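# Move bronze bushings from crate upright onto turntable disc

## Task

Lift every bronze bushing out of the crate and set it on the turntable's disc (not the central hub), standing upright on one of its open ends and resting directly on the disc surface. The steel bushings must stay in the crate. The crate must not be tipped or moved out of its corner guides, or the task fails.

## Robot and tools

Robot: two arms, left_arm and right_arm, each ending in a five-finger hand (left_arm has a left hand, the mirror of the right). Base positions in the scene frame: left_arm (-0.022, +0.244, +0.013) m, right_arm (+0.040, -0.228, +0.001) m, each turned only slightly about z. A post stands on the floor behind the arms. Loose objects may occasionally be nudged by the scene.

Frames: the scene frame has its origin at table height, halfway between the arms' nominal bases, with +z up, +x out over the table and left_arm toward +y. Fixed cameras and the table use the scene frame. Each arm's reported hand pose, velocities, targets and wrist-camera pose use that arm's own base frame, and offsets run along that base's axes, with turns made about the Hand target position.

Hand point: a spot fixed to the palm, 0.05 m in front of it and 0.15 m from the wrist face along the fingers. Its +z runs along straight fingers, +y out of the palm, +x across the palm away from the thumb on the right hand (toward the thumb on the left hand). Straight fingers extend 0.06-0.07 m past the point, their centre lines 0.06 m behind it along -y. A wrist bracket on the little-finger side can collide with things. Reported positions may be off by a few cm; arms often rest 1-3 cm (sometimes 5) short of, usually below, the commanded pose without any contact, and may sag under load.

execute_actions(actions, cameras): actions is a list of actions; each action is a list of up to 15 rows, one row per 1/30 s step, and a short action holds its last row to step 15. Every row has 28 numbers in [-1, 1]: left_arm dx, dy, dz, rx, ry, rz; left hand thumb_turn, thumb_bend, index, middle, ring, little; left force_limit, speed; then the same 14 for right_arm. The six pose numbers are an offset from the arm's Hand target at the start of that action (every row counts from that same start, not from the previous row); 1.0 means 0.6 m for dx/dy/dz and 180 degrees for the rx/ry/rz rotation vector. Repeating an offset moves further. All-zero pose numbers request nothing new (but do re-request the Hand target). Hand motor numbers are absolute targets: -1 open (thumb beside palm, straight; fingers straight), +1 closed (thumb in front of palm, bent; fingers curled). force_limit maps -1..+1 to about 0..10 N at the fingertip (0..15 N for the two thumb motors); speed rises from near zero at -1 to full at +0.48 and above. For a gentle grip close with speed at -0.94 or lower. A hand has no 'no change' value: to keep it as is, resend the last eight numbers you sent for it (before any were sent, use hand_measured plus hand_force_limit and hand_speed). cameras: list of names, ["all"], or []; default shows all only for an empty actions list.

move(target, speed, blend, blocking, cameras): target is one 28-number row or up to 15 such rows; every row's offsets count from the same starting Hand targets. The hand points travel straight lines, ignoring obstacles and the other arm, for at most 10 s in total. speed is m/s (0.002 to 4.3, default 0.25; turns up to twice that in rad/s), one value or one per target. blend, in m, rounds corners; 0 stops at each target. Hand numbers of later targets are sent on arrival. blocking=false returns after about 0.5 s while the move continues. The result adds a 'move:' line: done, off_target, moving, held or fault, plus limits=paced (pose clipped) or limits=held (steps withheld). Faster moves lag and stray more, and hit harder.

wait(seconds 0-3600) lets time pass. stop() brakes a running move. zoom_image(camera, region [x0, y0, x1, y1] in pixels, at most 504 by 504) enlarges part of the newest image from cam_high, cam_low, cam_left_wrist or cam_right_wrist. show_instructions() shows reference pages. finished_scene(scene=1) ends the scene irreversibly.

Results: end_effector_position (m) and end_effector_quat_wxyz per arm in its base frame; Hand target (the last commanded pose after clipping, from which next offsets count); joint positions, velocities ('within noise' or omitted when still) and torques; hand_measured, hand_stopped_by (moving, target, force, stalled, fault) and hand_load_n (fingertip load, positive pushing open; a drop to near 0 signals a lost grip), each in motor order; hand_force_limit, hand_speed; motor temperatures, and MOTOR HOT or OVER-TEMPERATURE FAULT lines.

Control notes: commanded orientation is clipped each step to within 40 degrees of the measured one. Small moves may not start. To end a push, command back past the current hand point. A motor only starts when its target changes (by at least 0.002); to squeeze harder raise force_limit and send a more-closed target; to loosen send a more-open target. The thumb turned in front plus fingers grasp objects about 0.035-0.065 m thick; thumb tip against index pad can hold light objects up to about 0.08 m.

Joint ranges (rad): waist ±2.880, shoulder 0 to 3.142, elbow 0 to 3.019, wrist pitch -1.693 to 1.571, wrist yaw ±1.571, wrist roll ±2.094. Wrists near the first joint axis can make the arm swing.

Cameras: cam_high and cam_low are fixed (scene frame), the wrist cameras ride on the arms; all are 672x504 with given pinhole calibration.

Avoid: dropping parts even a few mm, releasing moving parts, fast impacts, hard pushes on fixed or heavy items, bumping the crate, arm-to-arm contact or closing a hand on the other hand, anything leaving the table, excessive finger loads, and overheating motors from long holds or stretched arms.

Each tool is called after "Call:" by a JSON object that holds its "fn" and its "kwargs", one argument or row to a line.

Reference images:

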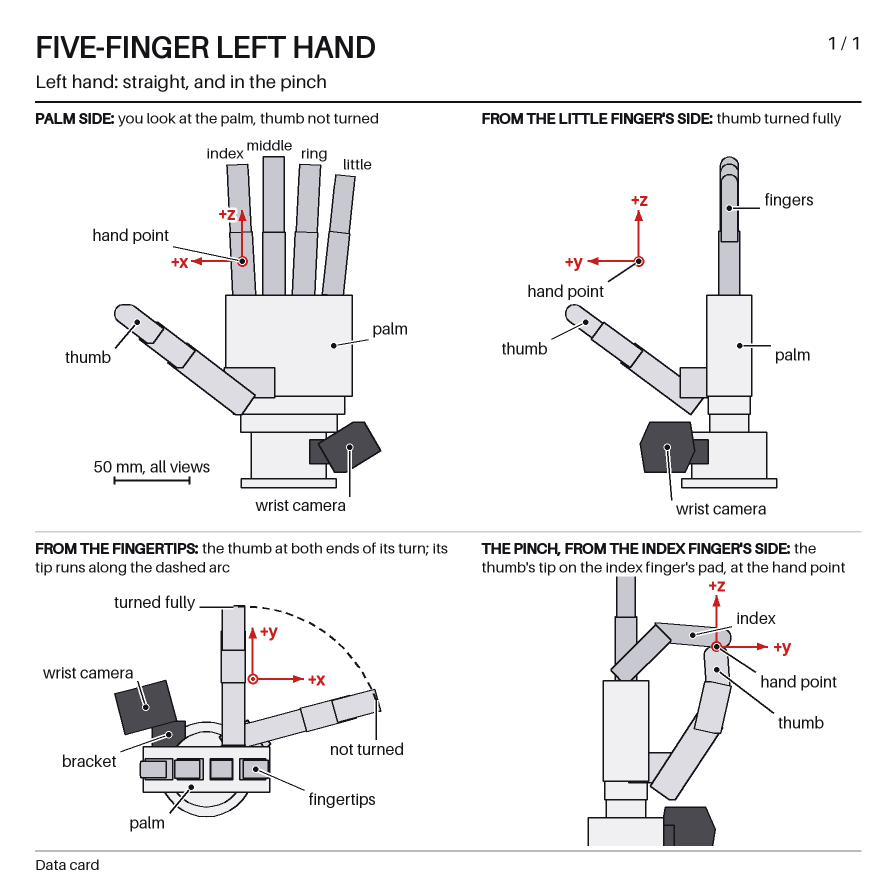

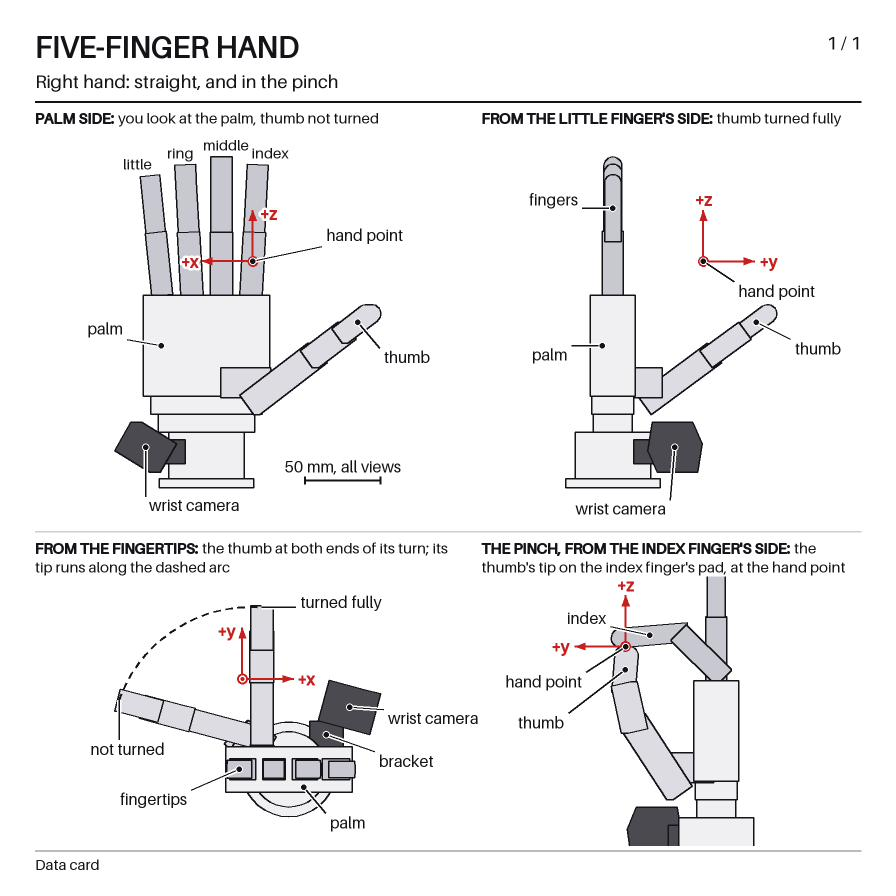

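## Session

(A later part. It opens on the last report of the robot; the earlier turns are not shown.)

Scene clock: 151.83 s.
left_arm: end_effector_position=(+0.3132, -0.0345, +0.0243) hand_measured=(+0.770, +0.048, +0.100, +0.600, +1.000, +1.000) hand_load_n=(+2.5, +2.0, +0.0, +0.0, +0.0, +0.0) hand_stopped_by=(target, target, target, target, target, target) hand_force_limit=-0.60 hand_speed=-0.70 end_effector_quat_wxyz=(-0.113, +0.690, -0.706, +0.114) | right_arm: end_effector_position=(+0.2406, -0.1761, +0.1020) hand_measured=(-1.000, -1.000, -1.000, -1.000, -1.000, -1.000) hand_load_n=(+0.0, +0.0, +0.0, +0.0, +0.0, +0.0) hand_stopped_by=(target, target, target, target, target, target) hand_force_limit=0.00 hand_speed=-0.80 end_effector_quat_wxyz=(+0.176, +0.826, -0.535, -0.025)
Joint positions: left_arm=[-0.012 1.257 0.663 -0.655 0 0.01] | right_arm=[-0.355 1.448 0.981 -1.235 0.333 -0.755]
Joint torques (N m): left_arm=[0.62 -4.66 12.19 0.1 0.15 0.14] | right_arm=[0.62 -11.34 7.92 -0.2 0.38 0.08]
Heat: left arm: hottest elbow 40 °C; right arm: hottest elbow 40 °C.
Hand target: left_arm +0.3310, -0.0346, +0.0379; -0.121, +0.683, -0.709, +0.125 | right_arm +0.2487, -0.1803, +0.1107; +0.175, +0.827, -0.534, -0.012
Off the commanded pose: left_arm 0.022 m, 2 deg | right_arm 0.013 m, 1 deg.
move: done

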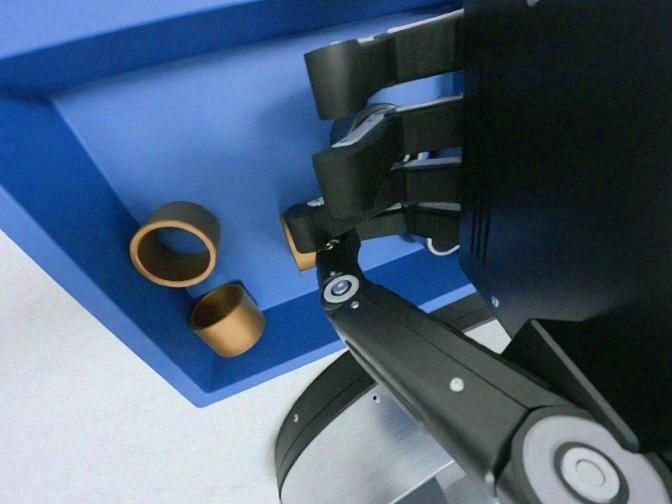

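Call:
{"fn": "move", "kwargs": {
  "target": [0,0,0,0,0,0,0.77,0.05,0.35,0.6,1,1,-0.5,-0.7,0,0,0,0,0,0,-1,-1,-1,-1,-1,-1,0,-0.8],
  "cameras": ["cam_right_wrist"]
}}

Call:
{"fn": "zoom_image", "kwargs": {
  "camera": "cam_right_wrist",
  "region": [200, 140, 440, 320]
}}

Scene clock: 152.90 s.
left_arm: end_effector_position=(+0.3133, -0.0346, +0.0243) hand_measured=(+0.770, +0.048, +0.232, +0.600, +1.000, +1.000) hand_load_n=(+2.0, +2.0, +4.0, +0.0, +0.5, +0.0) hand_stopped_by=(target, target, force, target, target, target) hand_force_limit=-0.50 hand_speed=-0.70 end_effector_quat_wxyz=(-0.113, +0.691, -0.705, +0.114) | right_arm: end_effector_position=(+0.2406, -0.1761, +0.1020) hand_measured=(-1.000, -1.000, -1.000, -1.000, -1.000, -1.000) hand_load_n=(+0.0, +0.0, +0.0, +0.0, +0.0, +0.0) hand_stopped_by=(target, target, target, target, target, target) hand_force_limit=0.00 hand_speed=-0.80 end_effector_quat_wxyz=(+0.176, +0.826, -0.535, -0.025)
Joint positions: left_arm=[-0.012 1.257 0.663 -0.655 0 0.008] | right_arm=[-0.355 1.448 0.981 -1.235 0.333 -0.755]
Joint torques (N m): left_arm=[0.56 -4.72 12.18 0.1 0.15 0.13] | right_arm=[0.62 -11.34 7.92 -0.18 0.37 0.08]
Heat: left arm: hottest elbow 40 °C; right arm: hottest elbow 40 °C.
Hand target: left_arm +0.3310, -0.0346, +0.0379; -0.121, +0.683, -0.709, +0.125 | right_arm +0.2487, -0.1803, +0.1107; +0.175, +0.827, -0.534, -0.012
Off the commanded pose: left_arm 0.022 m, 2 deg | right_arm 0.013 m, 1 deg.
move: done

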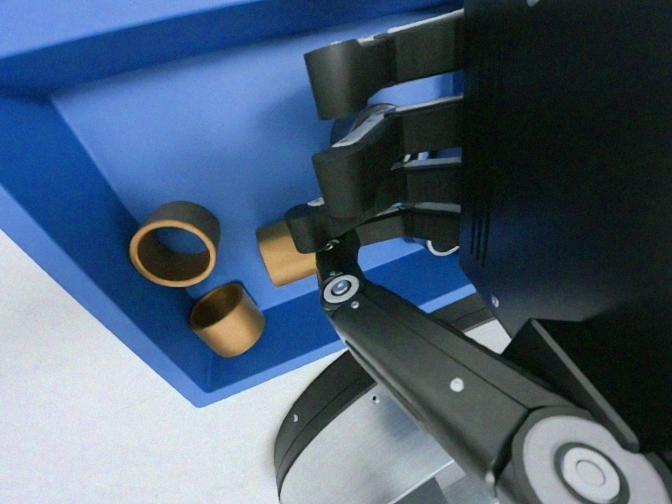

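Scaled by 2.100 from the camera's image (finer frame: 960x720).

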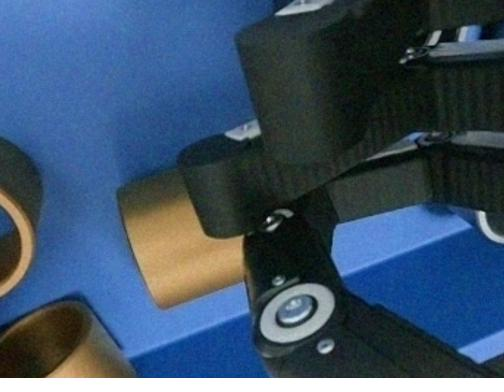

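Call:
{"fn": "move", "kwargs": {
  "target": [0,0,0,0,0,0,0.77,-1,0.1,0.6,1,1,-0.5,-0.3,0,0,0,0,0,0,-1,-1,-1,-1,-1,-1,0,-0.8],
  "cameras": ["cam_right_wrist","cam_left_wrist"]
}}

Call:
{"fn": "zoom_image", "kwargs": {
  "camera": "cam_right_wrist",
  "region": [160, 140, 400, 320]
}}

Scene clock: 156.17 s.
left_arm: end_effector_position=(+0.3133, -0.0346, +0.0243) hand_measured=(+0.770, -1.000, +0.100, +0.600, +1.000, +1.000) hand_load_n=(+0.0, -0.5, +0.0, +0.0, +0.5, +0.0) hand_stopped_by=(target, target, target, target, target, target) hand_force_limit=-0.50 hand_speed=-0.30 end_effector_quat_wxyz=(-0.113, +0.691, -0.705, +0.114) | right_arm: end_effector_position=(+0.2406, -0.1761, +0.1020) hand_measured=(-1.000, -1.000, -1.000, -1.000, -1.000, -1.000) hand_load_n=(+0.0, +0.0, +0.0, +0.0, +0.0, +0.0) hand_stopped_by=(target, target, target, target, target, target) hand_force_limit=0.00 hand_speed=-0.80 end_effector_quat_wxyz=(+0.176, +0.826, -0.535, -0.025)
Joint positions: left_arm=[-0.012 1.257 0.663 -0.655 0 0.008] | right_arm=[-0.355 1.448 0.981 -1.235 0.333 -0.755]
Joint torques (N m): left_arm=[0.62 -4.66 12.18 0.09 0.15 0.14] | right_arm=[0.62 -11.34 7.92 -0.18 0.38 0.08]
Heat: left arm: hottest elbow 40 °C; right arm: hottest elbow 40 °C.
Hand target: left_arm +0.3310, -0.0346, +0.0379; -0.121, +0.683, -0.709, +0.125 | right_arm +0.2487, -0.1803, +0.1107; +0.175, +0.827, -0.534, -0.012
Off the commanded pose: left_arm 0.022 m, 2 deg | right_arm 0.013 m, 1 deg.
move: done
cam_left_wrist: T_world_to_cam=[[0.91756, -0.23532, 0.32047, -0.30356], [-0.36298, -0.82472, 0.43368, 0.07096], [0.16225, -0.51425, -0.84215, 0.06716]] pos_world=[0.29339, 0.02162, 0.12307]
Images, in order (width x height): cam_left_wrist 672x504, cam_right_wrist 672x504.

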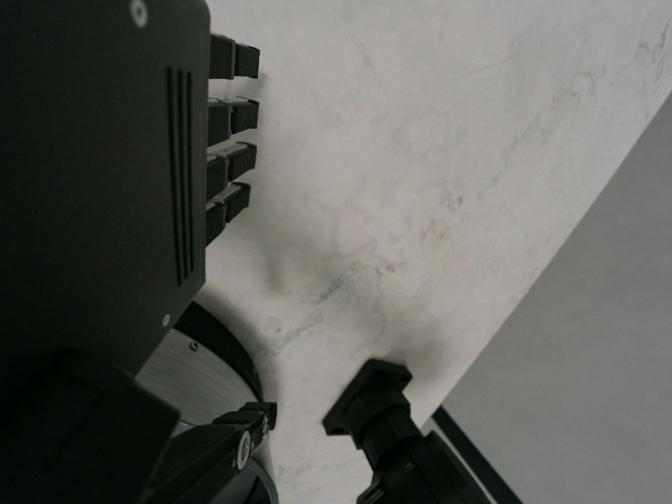

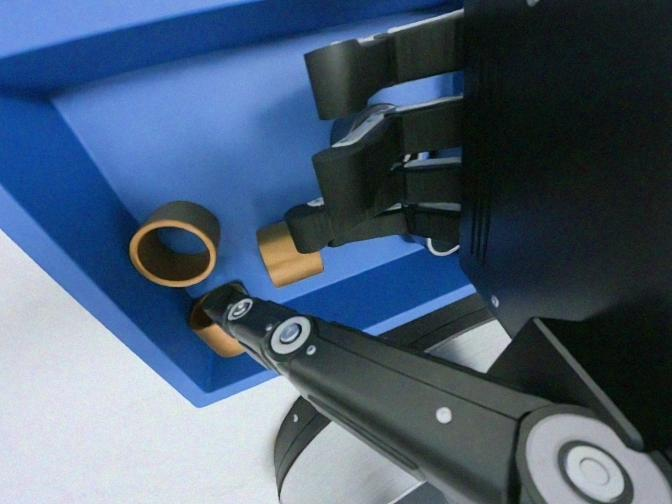

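Scaled by 2.100 from the camera's image (finer frame: 960x720).

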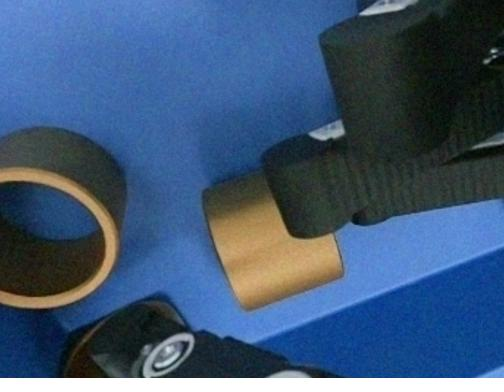

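Call:
{"fn": "move", "kwargs": {
  "target": [
    [0.01,-0.005,0.03,0,0,0,0.77,-1,0.1,0.6,1,1,-0.5,-0.3,0,0,0,0,0,0,-1,-1,-1,-1,-1,-1,0,-0.8],
    [-0.0038,-0.014,0.03,0.001,0.0668,0.0118,0.77,-1,0.1,0.6,1,1,-0.5,-0.3,0,0,0,0,0,0,-1,-1,-1,-1,-1,-1,0,-0.8],
    [-0.0038,-0.014,-0.0282,0.001,0.0668,0.0118,0.77,-1,0.1,0.6,1,1,-0.5,-0.3,0,0,0,0,0,0,-1,-1,-1,-1,-1,-1,0,-0.8]
  ],
  "speed": 0.06,
  "blend": [0.005,0.003,0],
  "cameras": ["cam_right_wrist","cam_left_wrist"]
}}

Call:
{"fn": "zoom_image", "kwargs": {
  "camera": "cam_right_wrist",
  "region": [160, 140, 400, 320]
}}

Scene clock: 160.67 s.
left_arm: end_effector_position=(+0.3214, -0.0370, +0.0239) hand_measured=(+0.770, -1.000, +0.100, +0.600, +1.000, +1.000) hand_load_n=(+0.0, +0.0, +0.0, -0.5, +0.5, +0.0) hand_stopped_by=(target, target, target, target, target, target) hand_force_limit=-0.50 hand_speed=-0.30 end_effector_quat_wxyz=(-0.042, +0.704, -0.708, +0.042) | right_arm: end_effector_position=(+0.2406, -0.1761, +0.1020) hand_measured=(-1.000, -1.000, -1.000, -1.000, -1.000, -1.000) hand_load_n=(+0.0, +0.0, +0.0, +0.0, +0.0, +0.0) hand_stopped_by=(target, target, target, target, target, target) hand_force_limit=0.00 hand_speed=-0.80 end_effector_quat_wxyz=(+0.176, +0.826, -0.535, -0.025)
Joint positions: left_arm=[-0.017 1.429 0.823 -0.845 -0.001 -0.01] | right_arm=[-0.355 1.448 0.981 -1.235 0.333 -0.755]
Joint torques (N m): left_arm=[-0.62 -6.65 8.1 1.22 -0.15 -0.16] | right_arm=[0.56 -11.34 7.92 -0.18 0.37 0.08]
Heat: left arm: hottest elbow 41 °C; right arm: hottest elbow 40 °C.
Hand target: left_arm +0.3287, -0.0430, +0.0210; -0.049, +0.706, -0.705, +0.049 | right_arm +0.2487, -0.1803, +0.1107; +0.175, +0.827, -0.534, -0.012
Off the commanded pose: left_arm 0.010 m, 1 deg | right_arm 0.013 m, 1 deg.
move: done
cam_left_wrist: T_world_to_cam=[[0.96638, -0.22242, 0.12898, -0.322], [-0.25709, -0.82918, 0.49636, 0.03646], [-0.00346, -0.51283, -0.85848, 0.11795]] pos_world=[0.32096, 0.0191, 0.12469]
Images, in order (width x height): cam_left_wrist 672x504, cam_right_wrist 672x504.

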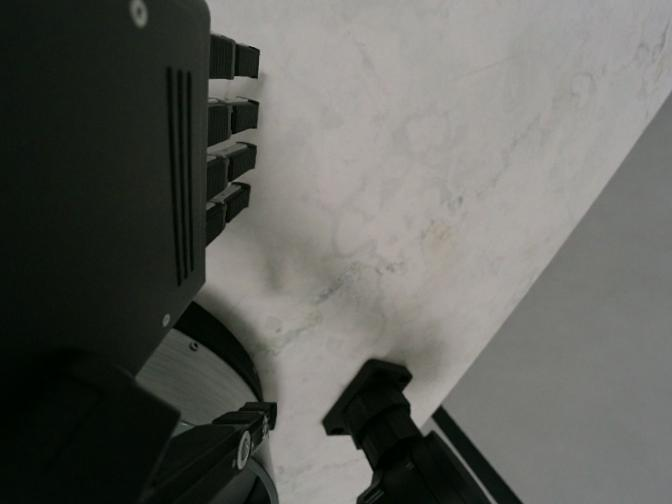

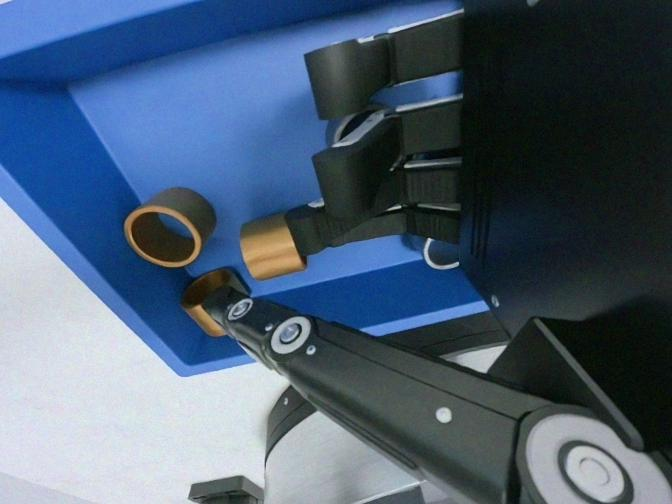

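Scaled by 2.100 from the camera's image (finer frame: 960x720).

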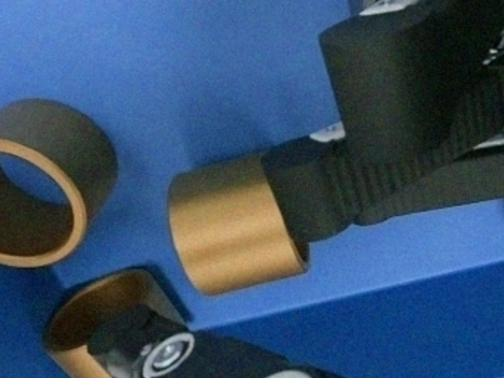

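Call:
{"fn": "move", "kwargs": {
  "target": [
    [0.006,-0.003,-0.012,0,0,0,0.77,-1,0.1,0.6,1,1,-0.5,-0.3,0,0,0,0,0,0,-1,-1,-1,-1,-1,-1,0,-0.8],
    [-0.048,-0.001,-0.008,0,0,0,0.77,-1,0.1,0.6,1,1,-0.5,-0.3,0,0,0,0,0,0,-1,-1,-1,-1,-1,-1,0,-0.8]
  ],
  "speed": 0.04,
  "cameras": ["cam_right_wrist","cam_left_wrist"]
}}

Call:
{"fn": "zoom_image", "kwargs": {
  "camera": "cam_right_wrist",
  "region": [160, 140, 400, 320]
}}

Scene clock: 164.37 s.
left_arm: end_effector_position=(+0.3015, -0.0442, +0.0208) hand_measured=(+0.770, -1.000, +0.100, +0.600, +1.000, +1.000) hand_load_n=(+0.0, +0.0, +0.0, -1.0, -0.5, +0.0) hand_stopped_by=(target, target, target, target, target, target) hand_force_limit=-0.50 hand_speed=-0.30 end_effector_quat_wxyz=(-0.046, +0.702, -0.708, +0.052) | right_arm: end_effector_position=(+0.2406, -0.1761, +0.1020) hand_measured=(-1.000, -1.000, -1.000, -1.000, -1.000, -1.000) hand_load_n=(+0.0, +0.0, +0.0, +0.0, +0.0, +0.0) hand_stopped_by=(target, target, target, target, target, target) hand_force_limit=0.00 hand_speed=-0.80 end_effector_quat_wxyz=(+0.176, +0.826, -0.535, -0.025)
Joint positions: left_arm=[-0.035 1.369 0.754 -0.816 0.003 -0.027] | right_arm=[-0.355 1.448 0.981 -1.235 0.333 -0.755]
Joint torques (N m): left_arm=[-0.44 -6.12 7.13 0.73 -0.1 -0.15] | right_arm=[0.62 -11.34 7.92 -0.2 0.37 0.08]
Heat: left arm: hottest elbow 40 °C; right arm: hottest elbow 40 °C.
Hand target: left_arm +0.2999, -0.0436, +0.0162; -0.049, +0.706, -0.705, +0.049 | right_arm +0.2487, -0.1803, +0.1107; +0.175, +0.827, -0.534, -0.012
Off the commanded pose: left_arm 0.005 m, 1 deg | right_arm 0.013 m, 1 deg.
move: done
cam_left_wrist: T_world_to_cam=[[0.96313, -0.2236, 0.14961, -0.30352], [-0.26876, -0.825, 0.49713, 0.03055], [0.01227, -0.51901, -0.85468, 0.10652]] pos_world=[0.29923, 0.01262, 0.12126]
Images, in order (width x height): cam_left_wrist 672x504, cam_right_wrist 672x504.

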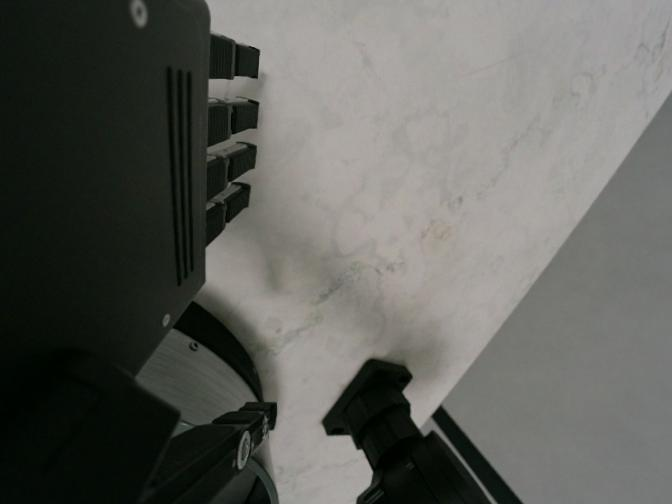

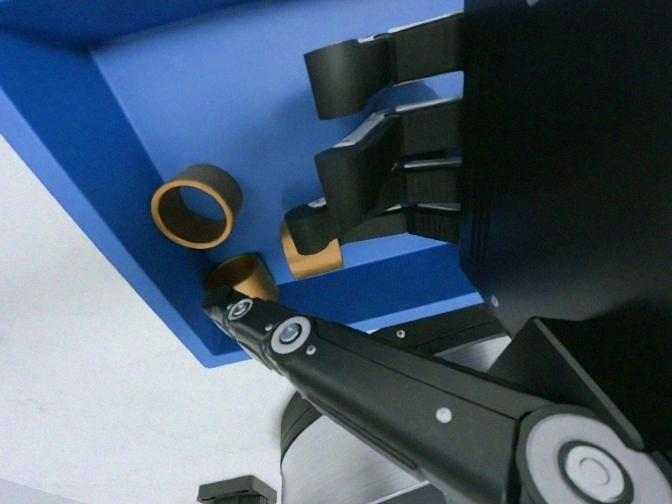

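Scaled by 2.100 from the camera's image (finer frame: 960x720).

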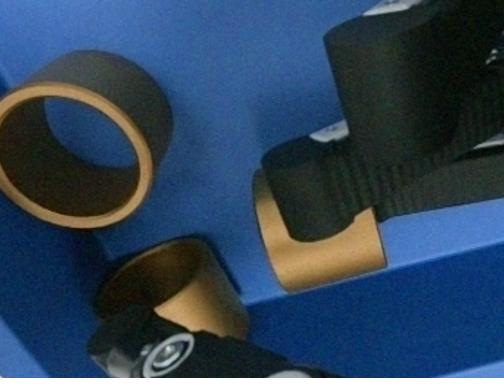

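Call:
{"fn": "move", "kwargs": {
  "target": [-0.012,-0.012,0.003,0,0,0,0.77,-1,0.1,0.6,1,1,-0.5,-0.3,0,0,0,0,0,0,-1,-1,-1,-1,-1,-1,0,-0.8],
  "speed": 0.04,
  "cameras": ["cam_right_wrist","cam_left_wrist"]
}}

Call:
{"fn": "zoom_image", "kwargs": {
  "camera": "cam_right_wrist",
  "region": [160, 140, 400, 320]
}}

Scene clock: 166.43 s.
left_arm: end_effector_position=(+0.2937, -0.0454, +0.0195) hand_measured=(+0.770, -1.000, +0.100, +0.600, +1.000, +1.000) hand_load_n=(+0.0, +0.0, +0.0, -0.5, +0.0, +0.0) hand_stopped_by=(target, target, target, target, target, target) hand_force_limit=-0.50 hand_speed=-0.30 end_effector_quat_wxyz=(-0.049, +0.705, -0.706, +0.048) | right_arm: end_effector_position=(+0.2406, -0.1761, +0.1020) hand_measured=(-1.000, -1.000, -1.000, -1.000, -1.000, -1.000) hand_load_n=(+0.0, +0.0, +0.0, +0.0, +0.0, +0.0) hand_stopped_by=(target, target, target, target, target, target) hand_force_limit=0.00 hand_speed=-0.80 end_effector_quat_wxyz=(+0.176, +0.826, -0.535, -0.025)
Joint positions: left_arm=[-0.044 1.352 0.734 -0.816 -0.007 -0.042] | right_arm=[-0.355 1.448 0.981 -1.235 0.333 -0.755]
Joint torques (N m): left_arm=[-0.62 -6.3 7.43 0.46 -0.13 -0.16] | right_arm=[0.62 -11.34 7.92 -0.18 0.37 0.08]
Heat: left arm: hottest elbow 40 °C; right arm: hottest elbow 40 °C.
Hand target: left_arm +0.2927, -0.0508, +0.0180; -0.049, +0.706, -0.705, +0.049 | right_arm +0.2487, -0.1803, +0.1107; +0.175, +0.827, -0.534, -0.012
Off the commanded pose: left_arm 0.006 m, 0 deg | right_arm 0.013 m, 1 deg.
move: done
cam_left_wrist: T_world_to_cam=[[0.96518, -0.21763, 0.14517, -0.29628], [-0.26123, -0.83127, 0.49066, 0.02574], [0.01389, -0.5115, -0.85917, 0.10474]] pos_world=[0.29123, 0.01049, 0.12037]
Images, in order (width x height): cam_left_wrist 672x504, cam_right_wrist 672x504.

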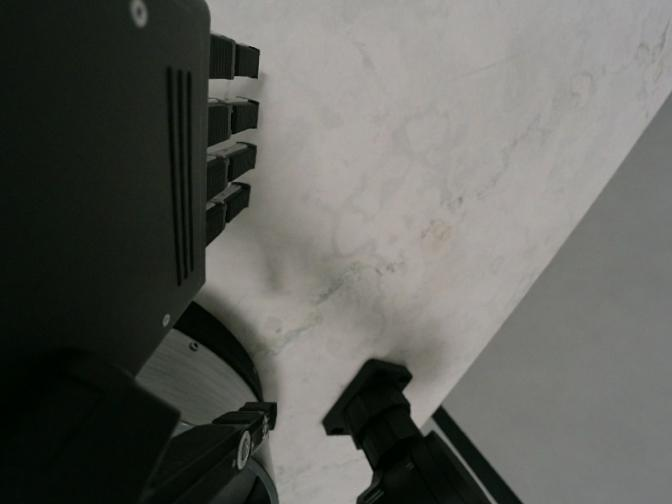

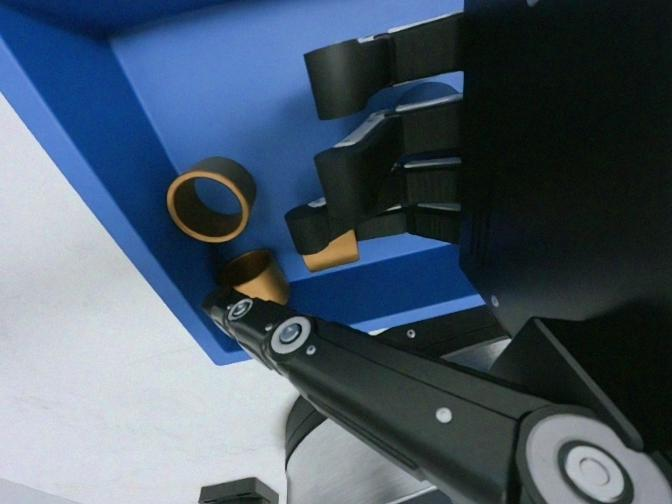

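Scaled by 2.100 from the camera's image (finer frame: 960x720).

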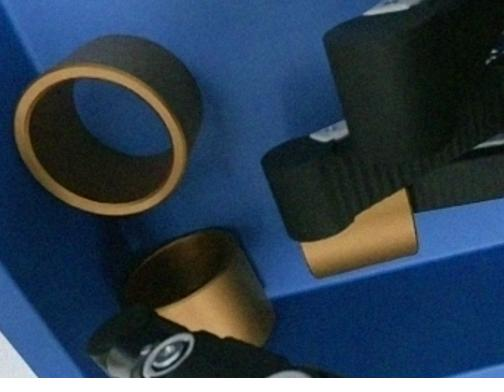

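Call:
{"fn": "move", "kwargs": {
  "target": [
    [0,0,0,0,0,0,0.77,0.02,0.1,0.6,1,1,-0.7,-0.75,0,0,0,0,0,0,-1,-1,-1,-1,-1,-1,0,-0.8]
  ],
  "cameras": ["cam_right_wrist"]
}}

Call:
{"fn": "zoom_image", "kwargs": {
  "camera": "cam_right_wrist",
  "region": [160, 140, 400, 320]
}}

Call:
{"fn": "move", "kwargs": {
  "target": [
    [0,0,0,0,0,0,0.77,0.02,0.35,0.6,1,1,-0.6,-0.85,0,0,0,0,0,0,-1,-1,-1,-1,-1,-1,0,-0.8]
  ],
  "cameras": ["cam_right_wrist"]
}}

Call:
{"fn": "zoom_image", "kwargs": {
  "camera": "cam_right_wrist",
  "region": [160, 140, 400, 320]
}}

Scene clock: 170.03 s.
left_arm: end_effector_position=(+0.2936, -0.0466, +0.0201) hand_measured=(+0.770, -0.288, +0.100, +0.600, +1.000, +1.000) hand_load_n=(+0.0, +1.5, +0.0, +0.0, +0.0, +0.0) hand_stopped_by=(target, force, target, target, target, target) hand_force_limit=-0.70 hand_speed=-0.75 end_effector_quat_wxyz=(-0.047, +0.703, -0.708, +0.051) | right_arm: end_effector_position=(+0.2406, -0.1761, +0.1020) hand_measured=(-1.000, -1.000, -1.000, -1.000, -1.000, -1.000) hand_load_n=(+0.0, +0.0, +0.0, +0.0, +0.0, +0.0) hand_stopped_by=(target, target, target, target, target, target) hand_force_limit=0.00 hand_speed=-0.80 end_effector_quat_wxyz=(+0.176, +0.826, -0.535, -0.025)
Joint positions: left_arm=[-0.044 1.351 0.734 -0.816 0 -0.038] | right_arm=[-0.355 1.448 0.981 -1.235 0.333 -0.755]
Joint torques (N m): left_arm=[-0.5 -6.12 7.45 0.47 -0.12 -0.16] | right_arm=[0.62 -11.28 7.92 -0.2 0.37 0.08]
Heat: left arm: hottest elbow 40 °C; right arm: hottest elbow 40 °C.
Hand target: left_arm +0.2927, -0.0508, +0.0180; -0.049, +0.706, -0.705, +0.049 | right_arm +0.2487, -0.1803, +0.1107; +0.175, +0.827, -0.534, -0.012
Off the commanded pose: left_arm 0.005 m, 1 deg | right_arm 0.013 m, 1 deg.
move: done

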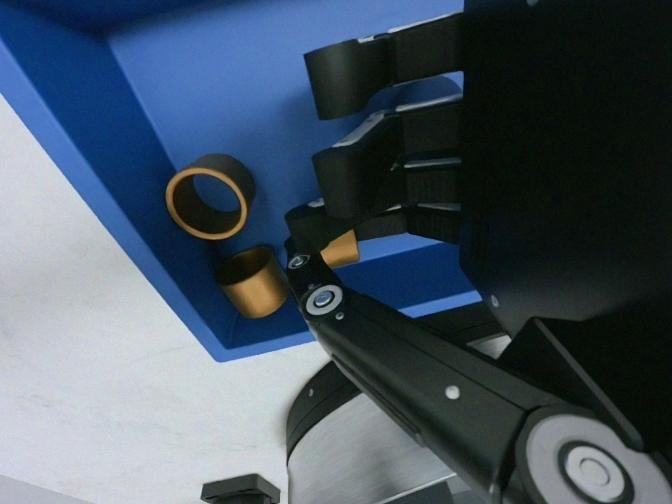

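Scaled by 2.100 from the camera's image (finer frame: 960x720).

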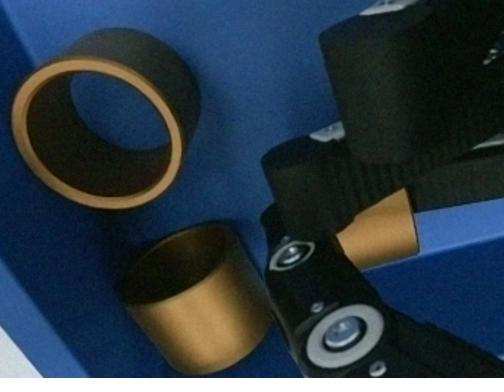

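Scene clock: 170.97 s.
left_arm: end_effector_position=(+0.2931, -0.0476, +0.0197) hand_measured=(+0.770, -0.288, +0.210, +0.600, +1.000, +1.000) hand_load_n=(-0.5, +2.5, +1.5, +0.0, +0.0, +0.0) hand_stopped_by=(target, force, force, target, target, target) hand_force_limit=-0.60 hand_speed=-0.85 end_effector_quat_wxyz=(-0.046, +0.706, -0.705, +0.050) | right_arm: end_effector_position=(+0.2406, -0.1761, +0.1020) hand_measured=(-1.000, -1.000, -1.000, -1.000, -1.000, -1.000) hand_load_n=(+0.0, +0.0, +0.0, +0.0, +0.0, +0.0) hand_stopped_by=(target, target, target, target, target, target) hand_force_limit=0.00 hand_speed=-0.80 end_effector_quat_wxyz=(+0.176, +0.826, -0.535, -0.025)
Joint positions: left_arm=[-0.046 1.351 0.732 -0.816 0 -0.047] | right_arm=[-0.355 1.448 0.981 -1.235 0.333 -0.755]
Joint torques (N m): left_arm=[-0.67 -6.07 7.62 0.46 -0.11 -0.15] | right_arm=[0.56 -11.34 7.92 -0.18 0.38 0.08]
Heat: left arm: hottest elbow 40 °C; right arm: hottest elbow 40 °C.
Hand target: left_arm +0.2927, -0.0508, +0.0180; -0.049, +0.706, -0.705, +0.049 | right_arm +0.2487, -0.1803, +0.1107; +0.175, +0.827, -0.534, -0.012
Off the commanded pose: left_arm 0.004 m, 0 deg | right_arm 0.013 m, 1 deg.
move: done

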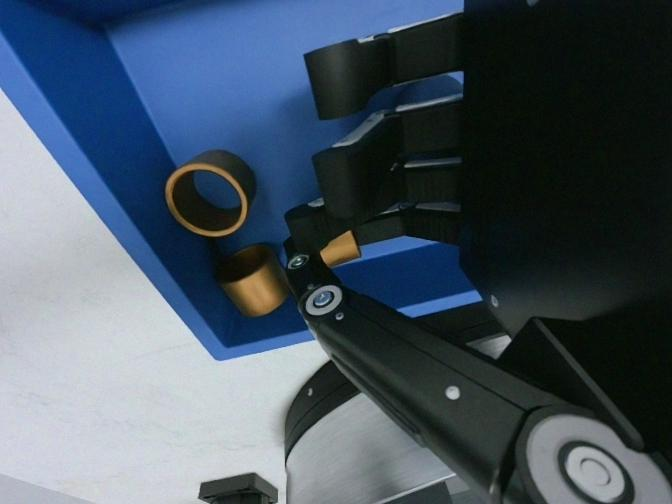

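Scaled by 2.100 from the camera's image (finer frame: 960x720).

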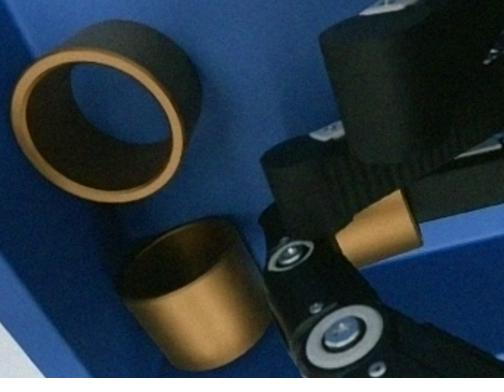

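Call:
{"fn": "move", "kwargs": {
  "target": [
    [0,0,0,0,0,0,0.77,0.1,0.45,0.6,1,1,-0.4,-0.9,0,0,0,0,0,0,-1,-1,-1,-1,-1,-1,0,-0.8]
  ],
  "cameras": ["cam_right_wrist","cam_left_wrist"]
}}

Scene clock: 174.40 s.
left_arm: end_effector_position=(+0.2927, -0.0480, +0.0197) hand_measured=(+0.770, -0.278, +0.226, +0.600, +1.000, +1.000) hand_load_n=(-0.5, +4.0, +2.5, -0.5, +0.0, +0.0) hand_stopped_by=(target, force, force, target, target, target) hand_force_limit=-0.40 hand_speed=-0.90 end_effector_quat_wxyz=(-0.046, +0.702, -0.709, +0.050) | right_arm: end_effector_position=(+0.2406, -0.1761, +0.1020) hand_measured=(-1.000, -1.000, -1.000, -1.000, -1.000, -1.000) hand_load_n=(+0.0, +0.0, +0.0, +0.0, +0.0, +0.0) hand_stopped_by=(target, target, target, target, target, target) hand_force_limit=0.00 hand_speed=-0.80 end_effector_quat_wxyz=(+0.176, +0.826, -0.535, -0.025)
Joint positions: left_arm=[-0.049 1.351 0.732 -0.816 0 -0.038] | right_arm=[-0.355 1.448 0.981 -1.235 0.333 -0.755]
Joint torques (N m): left_arm=[-0.62 -6.07 7.65 0.49 -0.12 -0.16] | right_arm=[0.62 -11.28 7.92 -0.18 0.38 0.08]
Heat: left arm: hottest elbow 40 °C; right arm: hottest elbow 40 °C.
Hand target: left_arm +0.2927, -0.0508, +0.0180; -0.049, +0.706, -0.705, +0.049 | right_arm +0.2487, -0.1803, +0.1107; +0.175, +0.827, -0.534, -0.012
Off the commanded pose: left_arm 0.003 m, 1 deg | right_arm 0.013 m, 1 deg.
move: done
cam_left_wrist: T_world_to_cam=[[0.96296, -0.2265, 0.14634, -0.29567], [-0.26953, -0.8251, 0.49655, 0.02592], [0.00828, -0.5176, -0.85559, 0.10492]] pos_world=[0.29083, 0.00872, 0.12017]
Images, in order (width x height): cam_left_wrist 672x504, cam_right_wrist 672x504.

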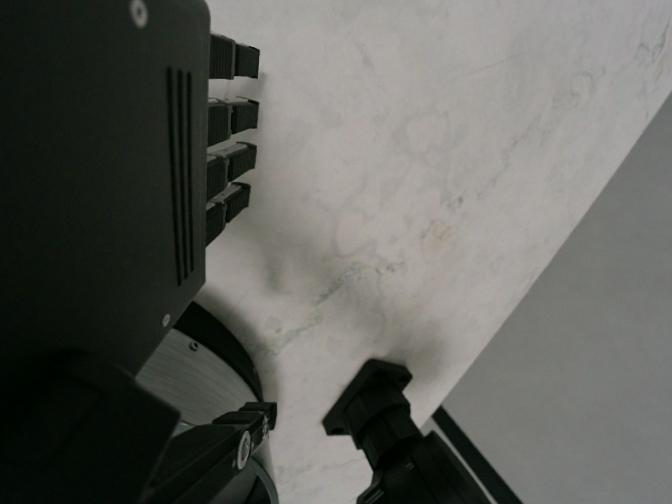

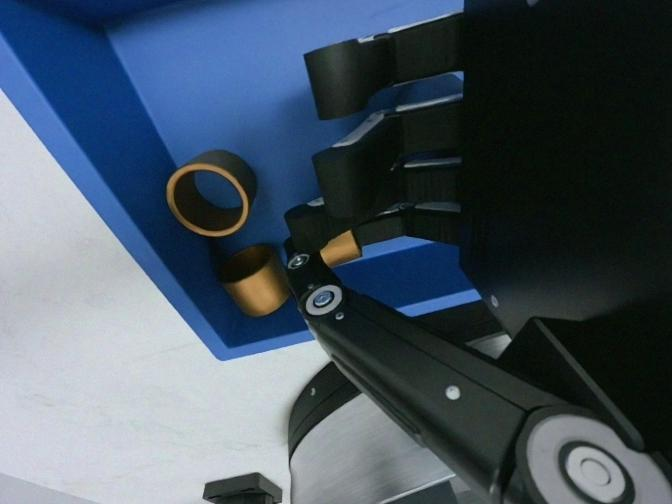

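Call:
{"fn": "move", "kwargs": {
  "target": [
    [0,0,0.05,0,0,0,0.77,0.1,0.45,0.6,1,1,-0.4,-0.9,0,0,0,0,0,0,-1,-1,-1,-1,-1,-1,0,-0.8]
  ],
  "cameras": ["cam_right_wrist","cam_left_wrist"],
  "speed": 0.06
}}

Scene clock: 175.80 s.
left_arm: end_effector_position=(+0.2748, -0.0467, +0.0317) hand_measured=(+0.770, -0.278, +0.226, +0.600, +1.000, +1.000) hand_load_n=(+0.0, +0.0, +0.5, +0.0, +0.0, +0.0) hand_stopped_by=(target, force, force, target, target, target) hand_force_limit=-0.40 hand_speed=-0.90 end_effector_quat_wxyz=(-0.036, +0.700, -0.712, +0.032) | right_arm: end_effector_position=(+0.2406, -0.1761, +0.1020) hand_measured=(-1.000, -1.000, -1.000, -1.000, -1.000, -1.000) hand_load_n=(+0.0, -0.5, +0.0, +0.0, +0.0, +0.0) hand_stopped_by=(target, target, target, target, target, target) hand_force_limit=0.00 hand_speed=-0.80 end_effector_quat_wxyz=(+0.176, +0.826, -0.535, -0.025)
Joint positions: left_arm=[-0.055 1.312 0.732 -0.896 -0.01 -0.038] | right_arm=[-0.355 1.448 0.981 -1.235 0.333 -0.755]
Joint torques (N m): left_arm=[-0.67 -6.77 11.4 -0.29 -0.07 -0.16] | right_arm=[0.62 -11.34 7.92 -0.2 0.37 0.08]
Heat: left arm: hottest elbow 40 °C; right arm: hottest elbow 40 °C.
Hand target: left_arm +0.2927, -0.0508, +0.0480; -0.049, +0.706, -0.705, +0.049 | right_arm +0.2487, -0.1803, +0.1107; +0.175, +0.827, -0.534, -0.012
Off the commanded pose: left_arm 0.025 m, 3 deg | right_arm 0.013 m, 1 deg.
move: off_target (left_arm)
cam_left_wrist: T_world_to_cam=[[0.96695, -0.23276, 0.10407, -0.27993], [-0.25329, -0.83015, 0.49667, 0.01149], [-0.02921, -0.50662, -0.86167, 0.12697]] pos_world=[0.2773, 0.00871, 0.13283]
Images, in order (width x height): cam_left_wrist 672x504, cam_right_wrist 672x504.

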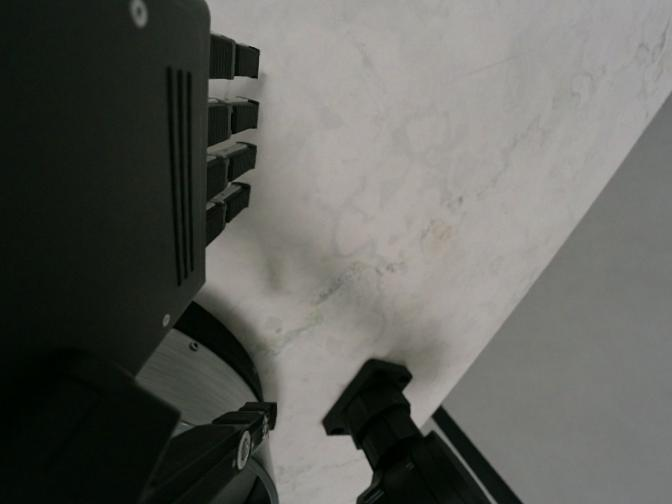

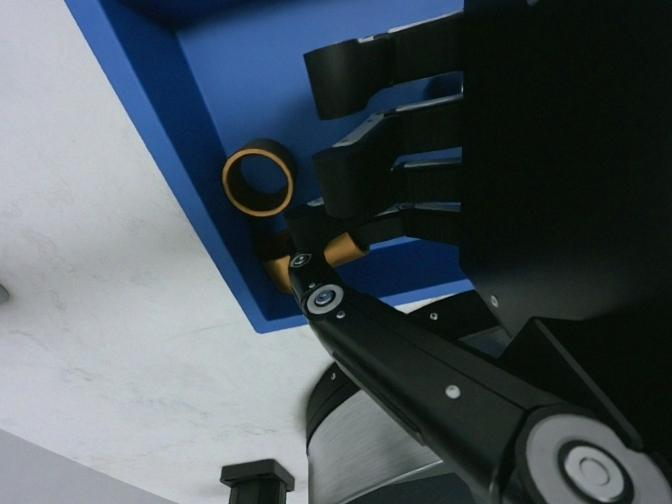

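Call:
{"fn": "zoom_image", "kwargs": {
  "camera": "cam_right_wrist",
  "region": [200, 120, 440, 340]
}}

Scaled by 2.100 from the camera's image (finer frame: 960x720).

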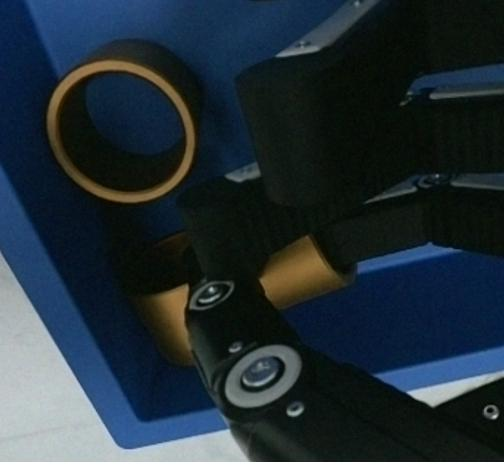

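Call:
{"fn": "move", "kwargs": {
  "target": [
    [0,0,0.06,0,0,0,0.77,0.1,0.45,0.6,1,1,-0.4,-0.9,0,0,0,0,0,0,-1,-1,-1,-1,-1,-1,0,-0.8]
  ],
  "cameras": ["cam_right_wrist","cam_left_wrist"],
  "speed": 0.05
}}

Call:
{"fn": "zoom_image", "kwargs": {
  "camera": "cam_right_wrist",
  "region": [200, 120, 440, 340]
}}

Scene clock: 177.60 s.
left_arm: end_effector_position=(+0.2726, -0.0466, +0.0634) hand_measured=(+0.770, -0.278, +0.226, +0.600, +1.000, +1.000) hand_load_n=(+0.0, +0.0, +0.5, +0.0, +0.0, +0.0) hand_stopped_by=(target, force, force, target, target, target) hand_force_limit=-0.40 hand_speed=-0.90 end_effector_quat_wxyz=(-0.032, +0.700, -0.712, +0.028) | right_arm: end_effector_position=(+0.2406, -0.1761, +0.1020) hand_measured=(-1.000, -1.000, -1.000, -1.000, -1.000, -1.000) hand_load_n=(+0.0, +0.0, +0.0, +0.0, +0.0, +0.0) hand_stopped_by=(target, target, target, target, target, target) hand_force_limit=0.00 hand_speed=-0.80 end_effector_quat_wxyz=(+0.176, +0.826, -0.535, -0.025)
Joint positions: left_arm=[-0.055 1.263 0.784 -1.008 -0.01 -0.038] | right_arm=[-0.355 1.448 0.981 -1.235 0.333 -0.755]
Joint torques (N m): left_arm=[-0.67 -6.59 12.6 -0.35 -0.07 -0.16] | right_arm=[0.62 -11.34 7.92 -0.2 0.37 0.08]
Heat: left arm: hottest elbow 40 °C; right arm: hottest elbow 40 °C.
Hand target: left_arm +0.2927, -0.0508, +0.0840; -0.049, +0.706, -0.705, +0.049 | right_arm +0.2487, -0.1803, +0.1107; +0.175, +0.827, -0.534, -0.012
Off the commanded pose: left_arm 0.029 m, 3 deg | right_arm 0.013 m, 1 deg.
move: off_target (left_arm)
cam_left_wrist: T_world_to_cam=[[0.96801, -0.23282, 0.09353, -0.28075], [-0.24794, -0.83045, 0.49888, -0.00643], [-0.03848, -0.50611, -0.86161, 0.15689]] pos_world=[0.27621, 0.00871, 0.16464]
Images, in order (width x height): cam_left_wrist 672x504, cam_right_wrist 672x504.

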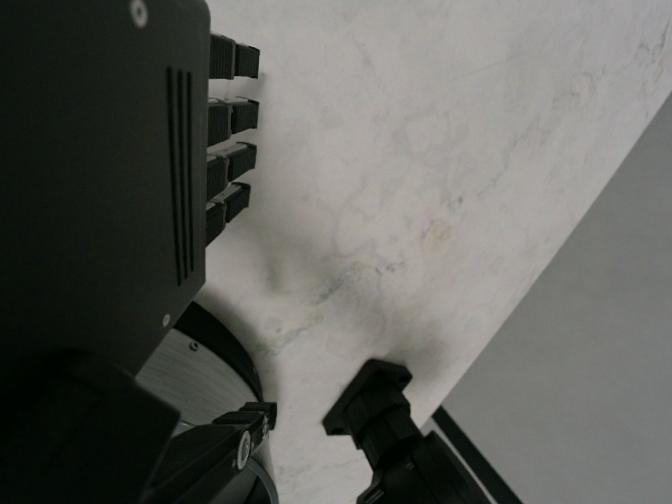

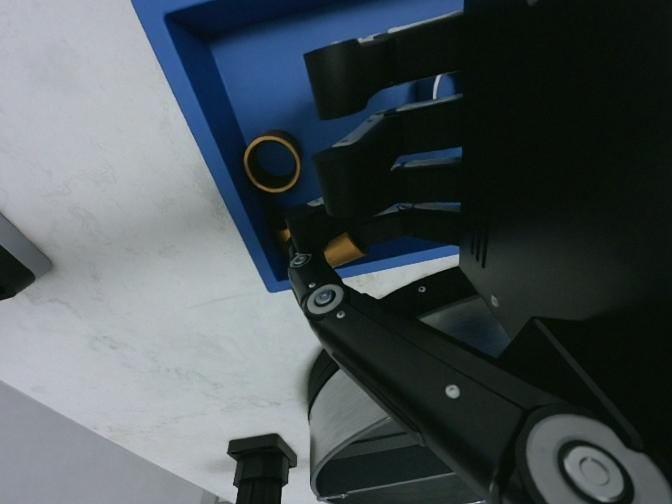

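Scaled by 2.100 from the camera's image (finer frame: 960x720).

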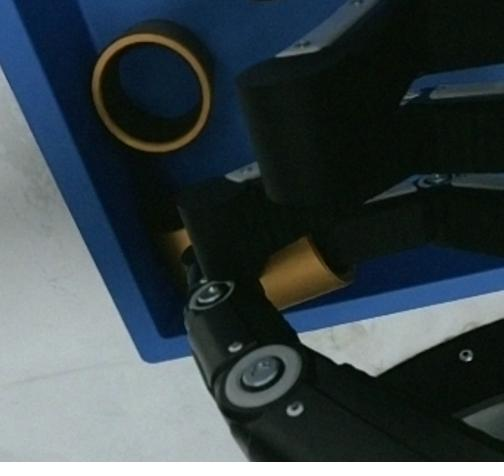

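Call:
{"fn": "move", "kwargs": {
  "target": [
    [0,0,0,0,0,0,0.77,0.0,0.6,0.6,1,1,-0.4,-0.92,0,0,0,0,0,0,-1,-1,-1,-1,-1,-1,0,-0.8]
  ],
  "cameras": ["cam_right_wrist","cam_left_wrist"]
}}

Call:
{"fn": "zoom_image", "kwargs": {
  "camera": "cam_right_wrist",
  "region": [200, 120, 440, 340]
}}

Scene clock: 178.87 s.
left_arm: end_effector_position=(+0.2726, -0.0466, +0.0634) hand_measured=(+0.770, -0.224, +0.254, +0.600, +1.000, +1.000) hand_load_n=(+0.0, +4.5, +5.5, +0.0, +0.0, +0.0) hand_stopped_by=(target, force, force, target, target, target) hand_force_limit=-0.40 hand_speed=-0.92 end_effector_quat_wxyz=(-0.032, +0.700, -0.712, +0.028) | right_arm: end_effector_position=(+0.2406, -0.1761, +0.1020) hand_measured=(-1.000, -1.000, -1.000, -1.000, -1.000, -1.000) hand_load_n=(+0.0, +0.0, +0.0, +0.0, +0.0, +0.0) hand_stopped_by=(target, target, target, target, target, target) hand_force_limit=0.00 hand_speed=-0.80 end_effector_quat_wxyz=(+0.176, +0.826, -0.535, -0.025)
Joint positions: left_arm=[-0.055 1.263 0.784 -1.008 -0.01 -0.038] | right_arm=[-0.355 1.448 0.981 -1.235 0.333 -0.755]
Joint torques (N m): left_arm=[-0.62 -6.53 12.62 -0.32 -0.07 -0.16] | right_arm=[0.62 -11.34 7.92 -0.18 0.37 0.08]
Heat: left arm: hottest elbow 40 °C; right arm: hottest elbow 40 °C.
Hand target: left_arm +0.2927, -0.0508, +0.0840; -0.049, +0.706, -0.705, +0.049 | right_arm +0.2487, -0.1803, +0.1107; +0.175, +0.827, -0.534, -0.012
Off the commanded pose: left_arm 0.029 m, 3 deg | right_arm 0.013 m, 1 deg.
move: done
cam_left_wrist: T_world_to_cam=[[0.96801, -0.23282, 0.09353, -0.28075], [-0.24794, -0.83045, 0.49888, -0.00643], [-0.03848, -0.50611, -0.86161, 0.15689]] pos_world=[0.27621, 0.00871, 0.16464]
Images, in order (width x height): cam_left_wrist 672x504, cam_right_wrist 672x504.

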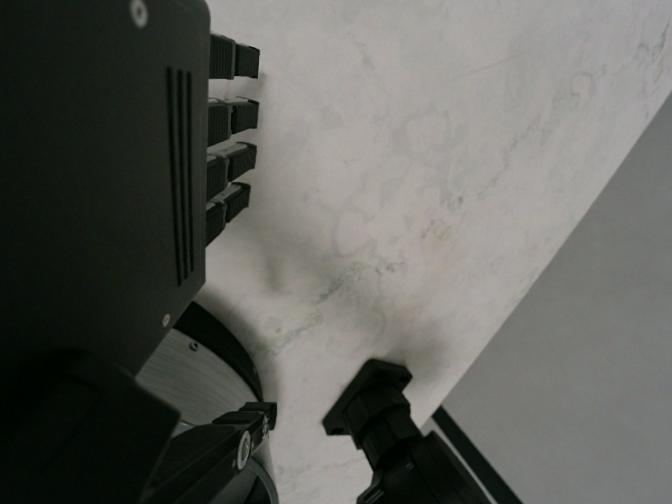

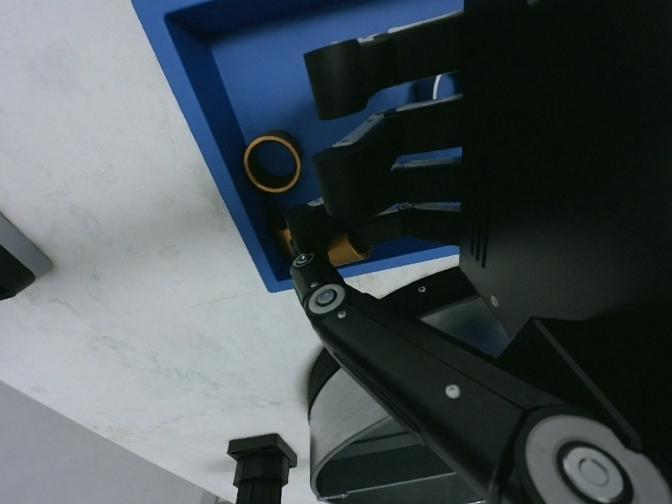

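Scaled by 2.100 from the camera's image (finer frame: 960x720).

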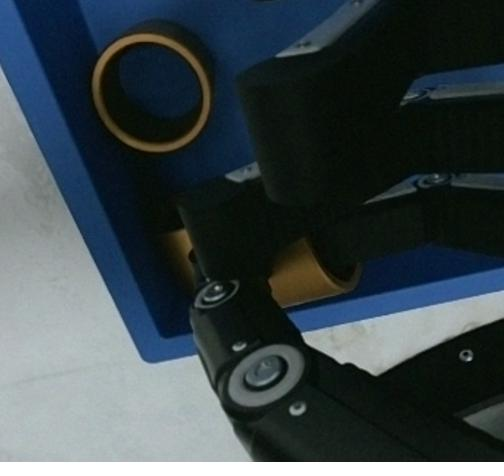

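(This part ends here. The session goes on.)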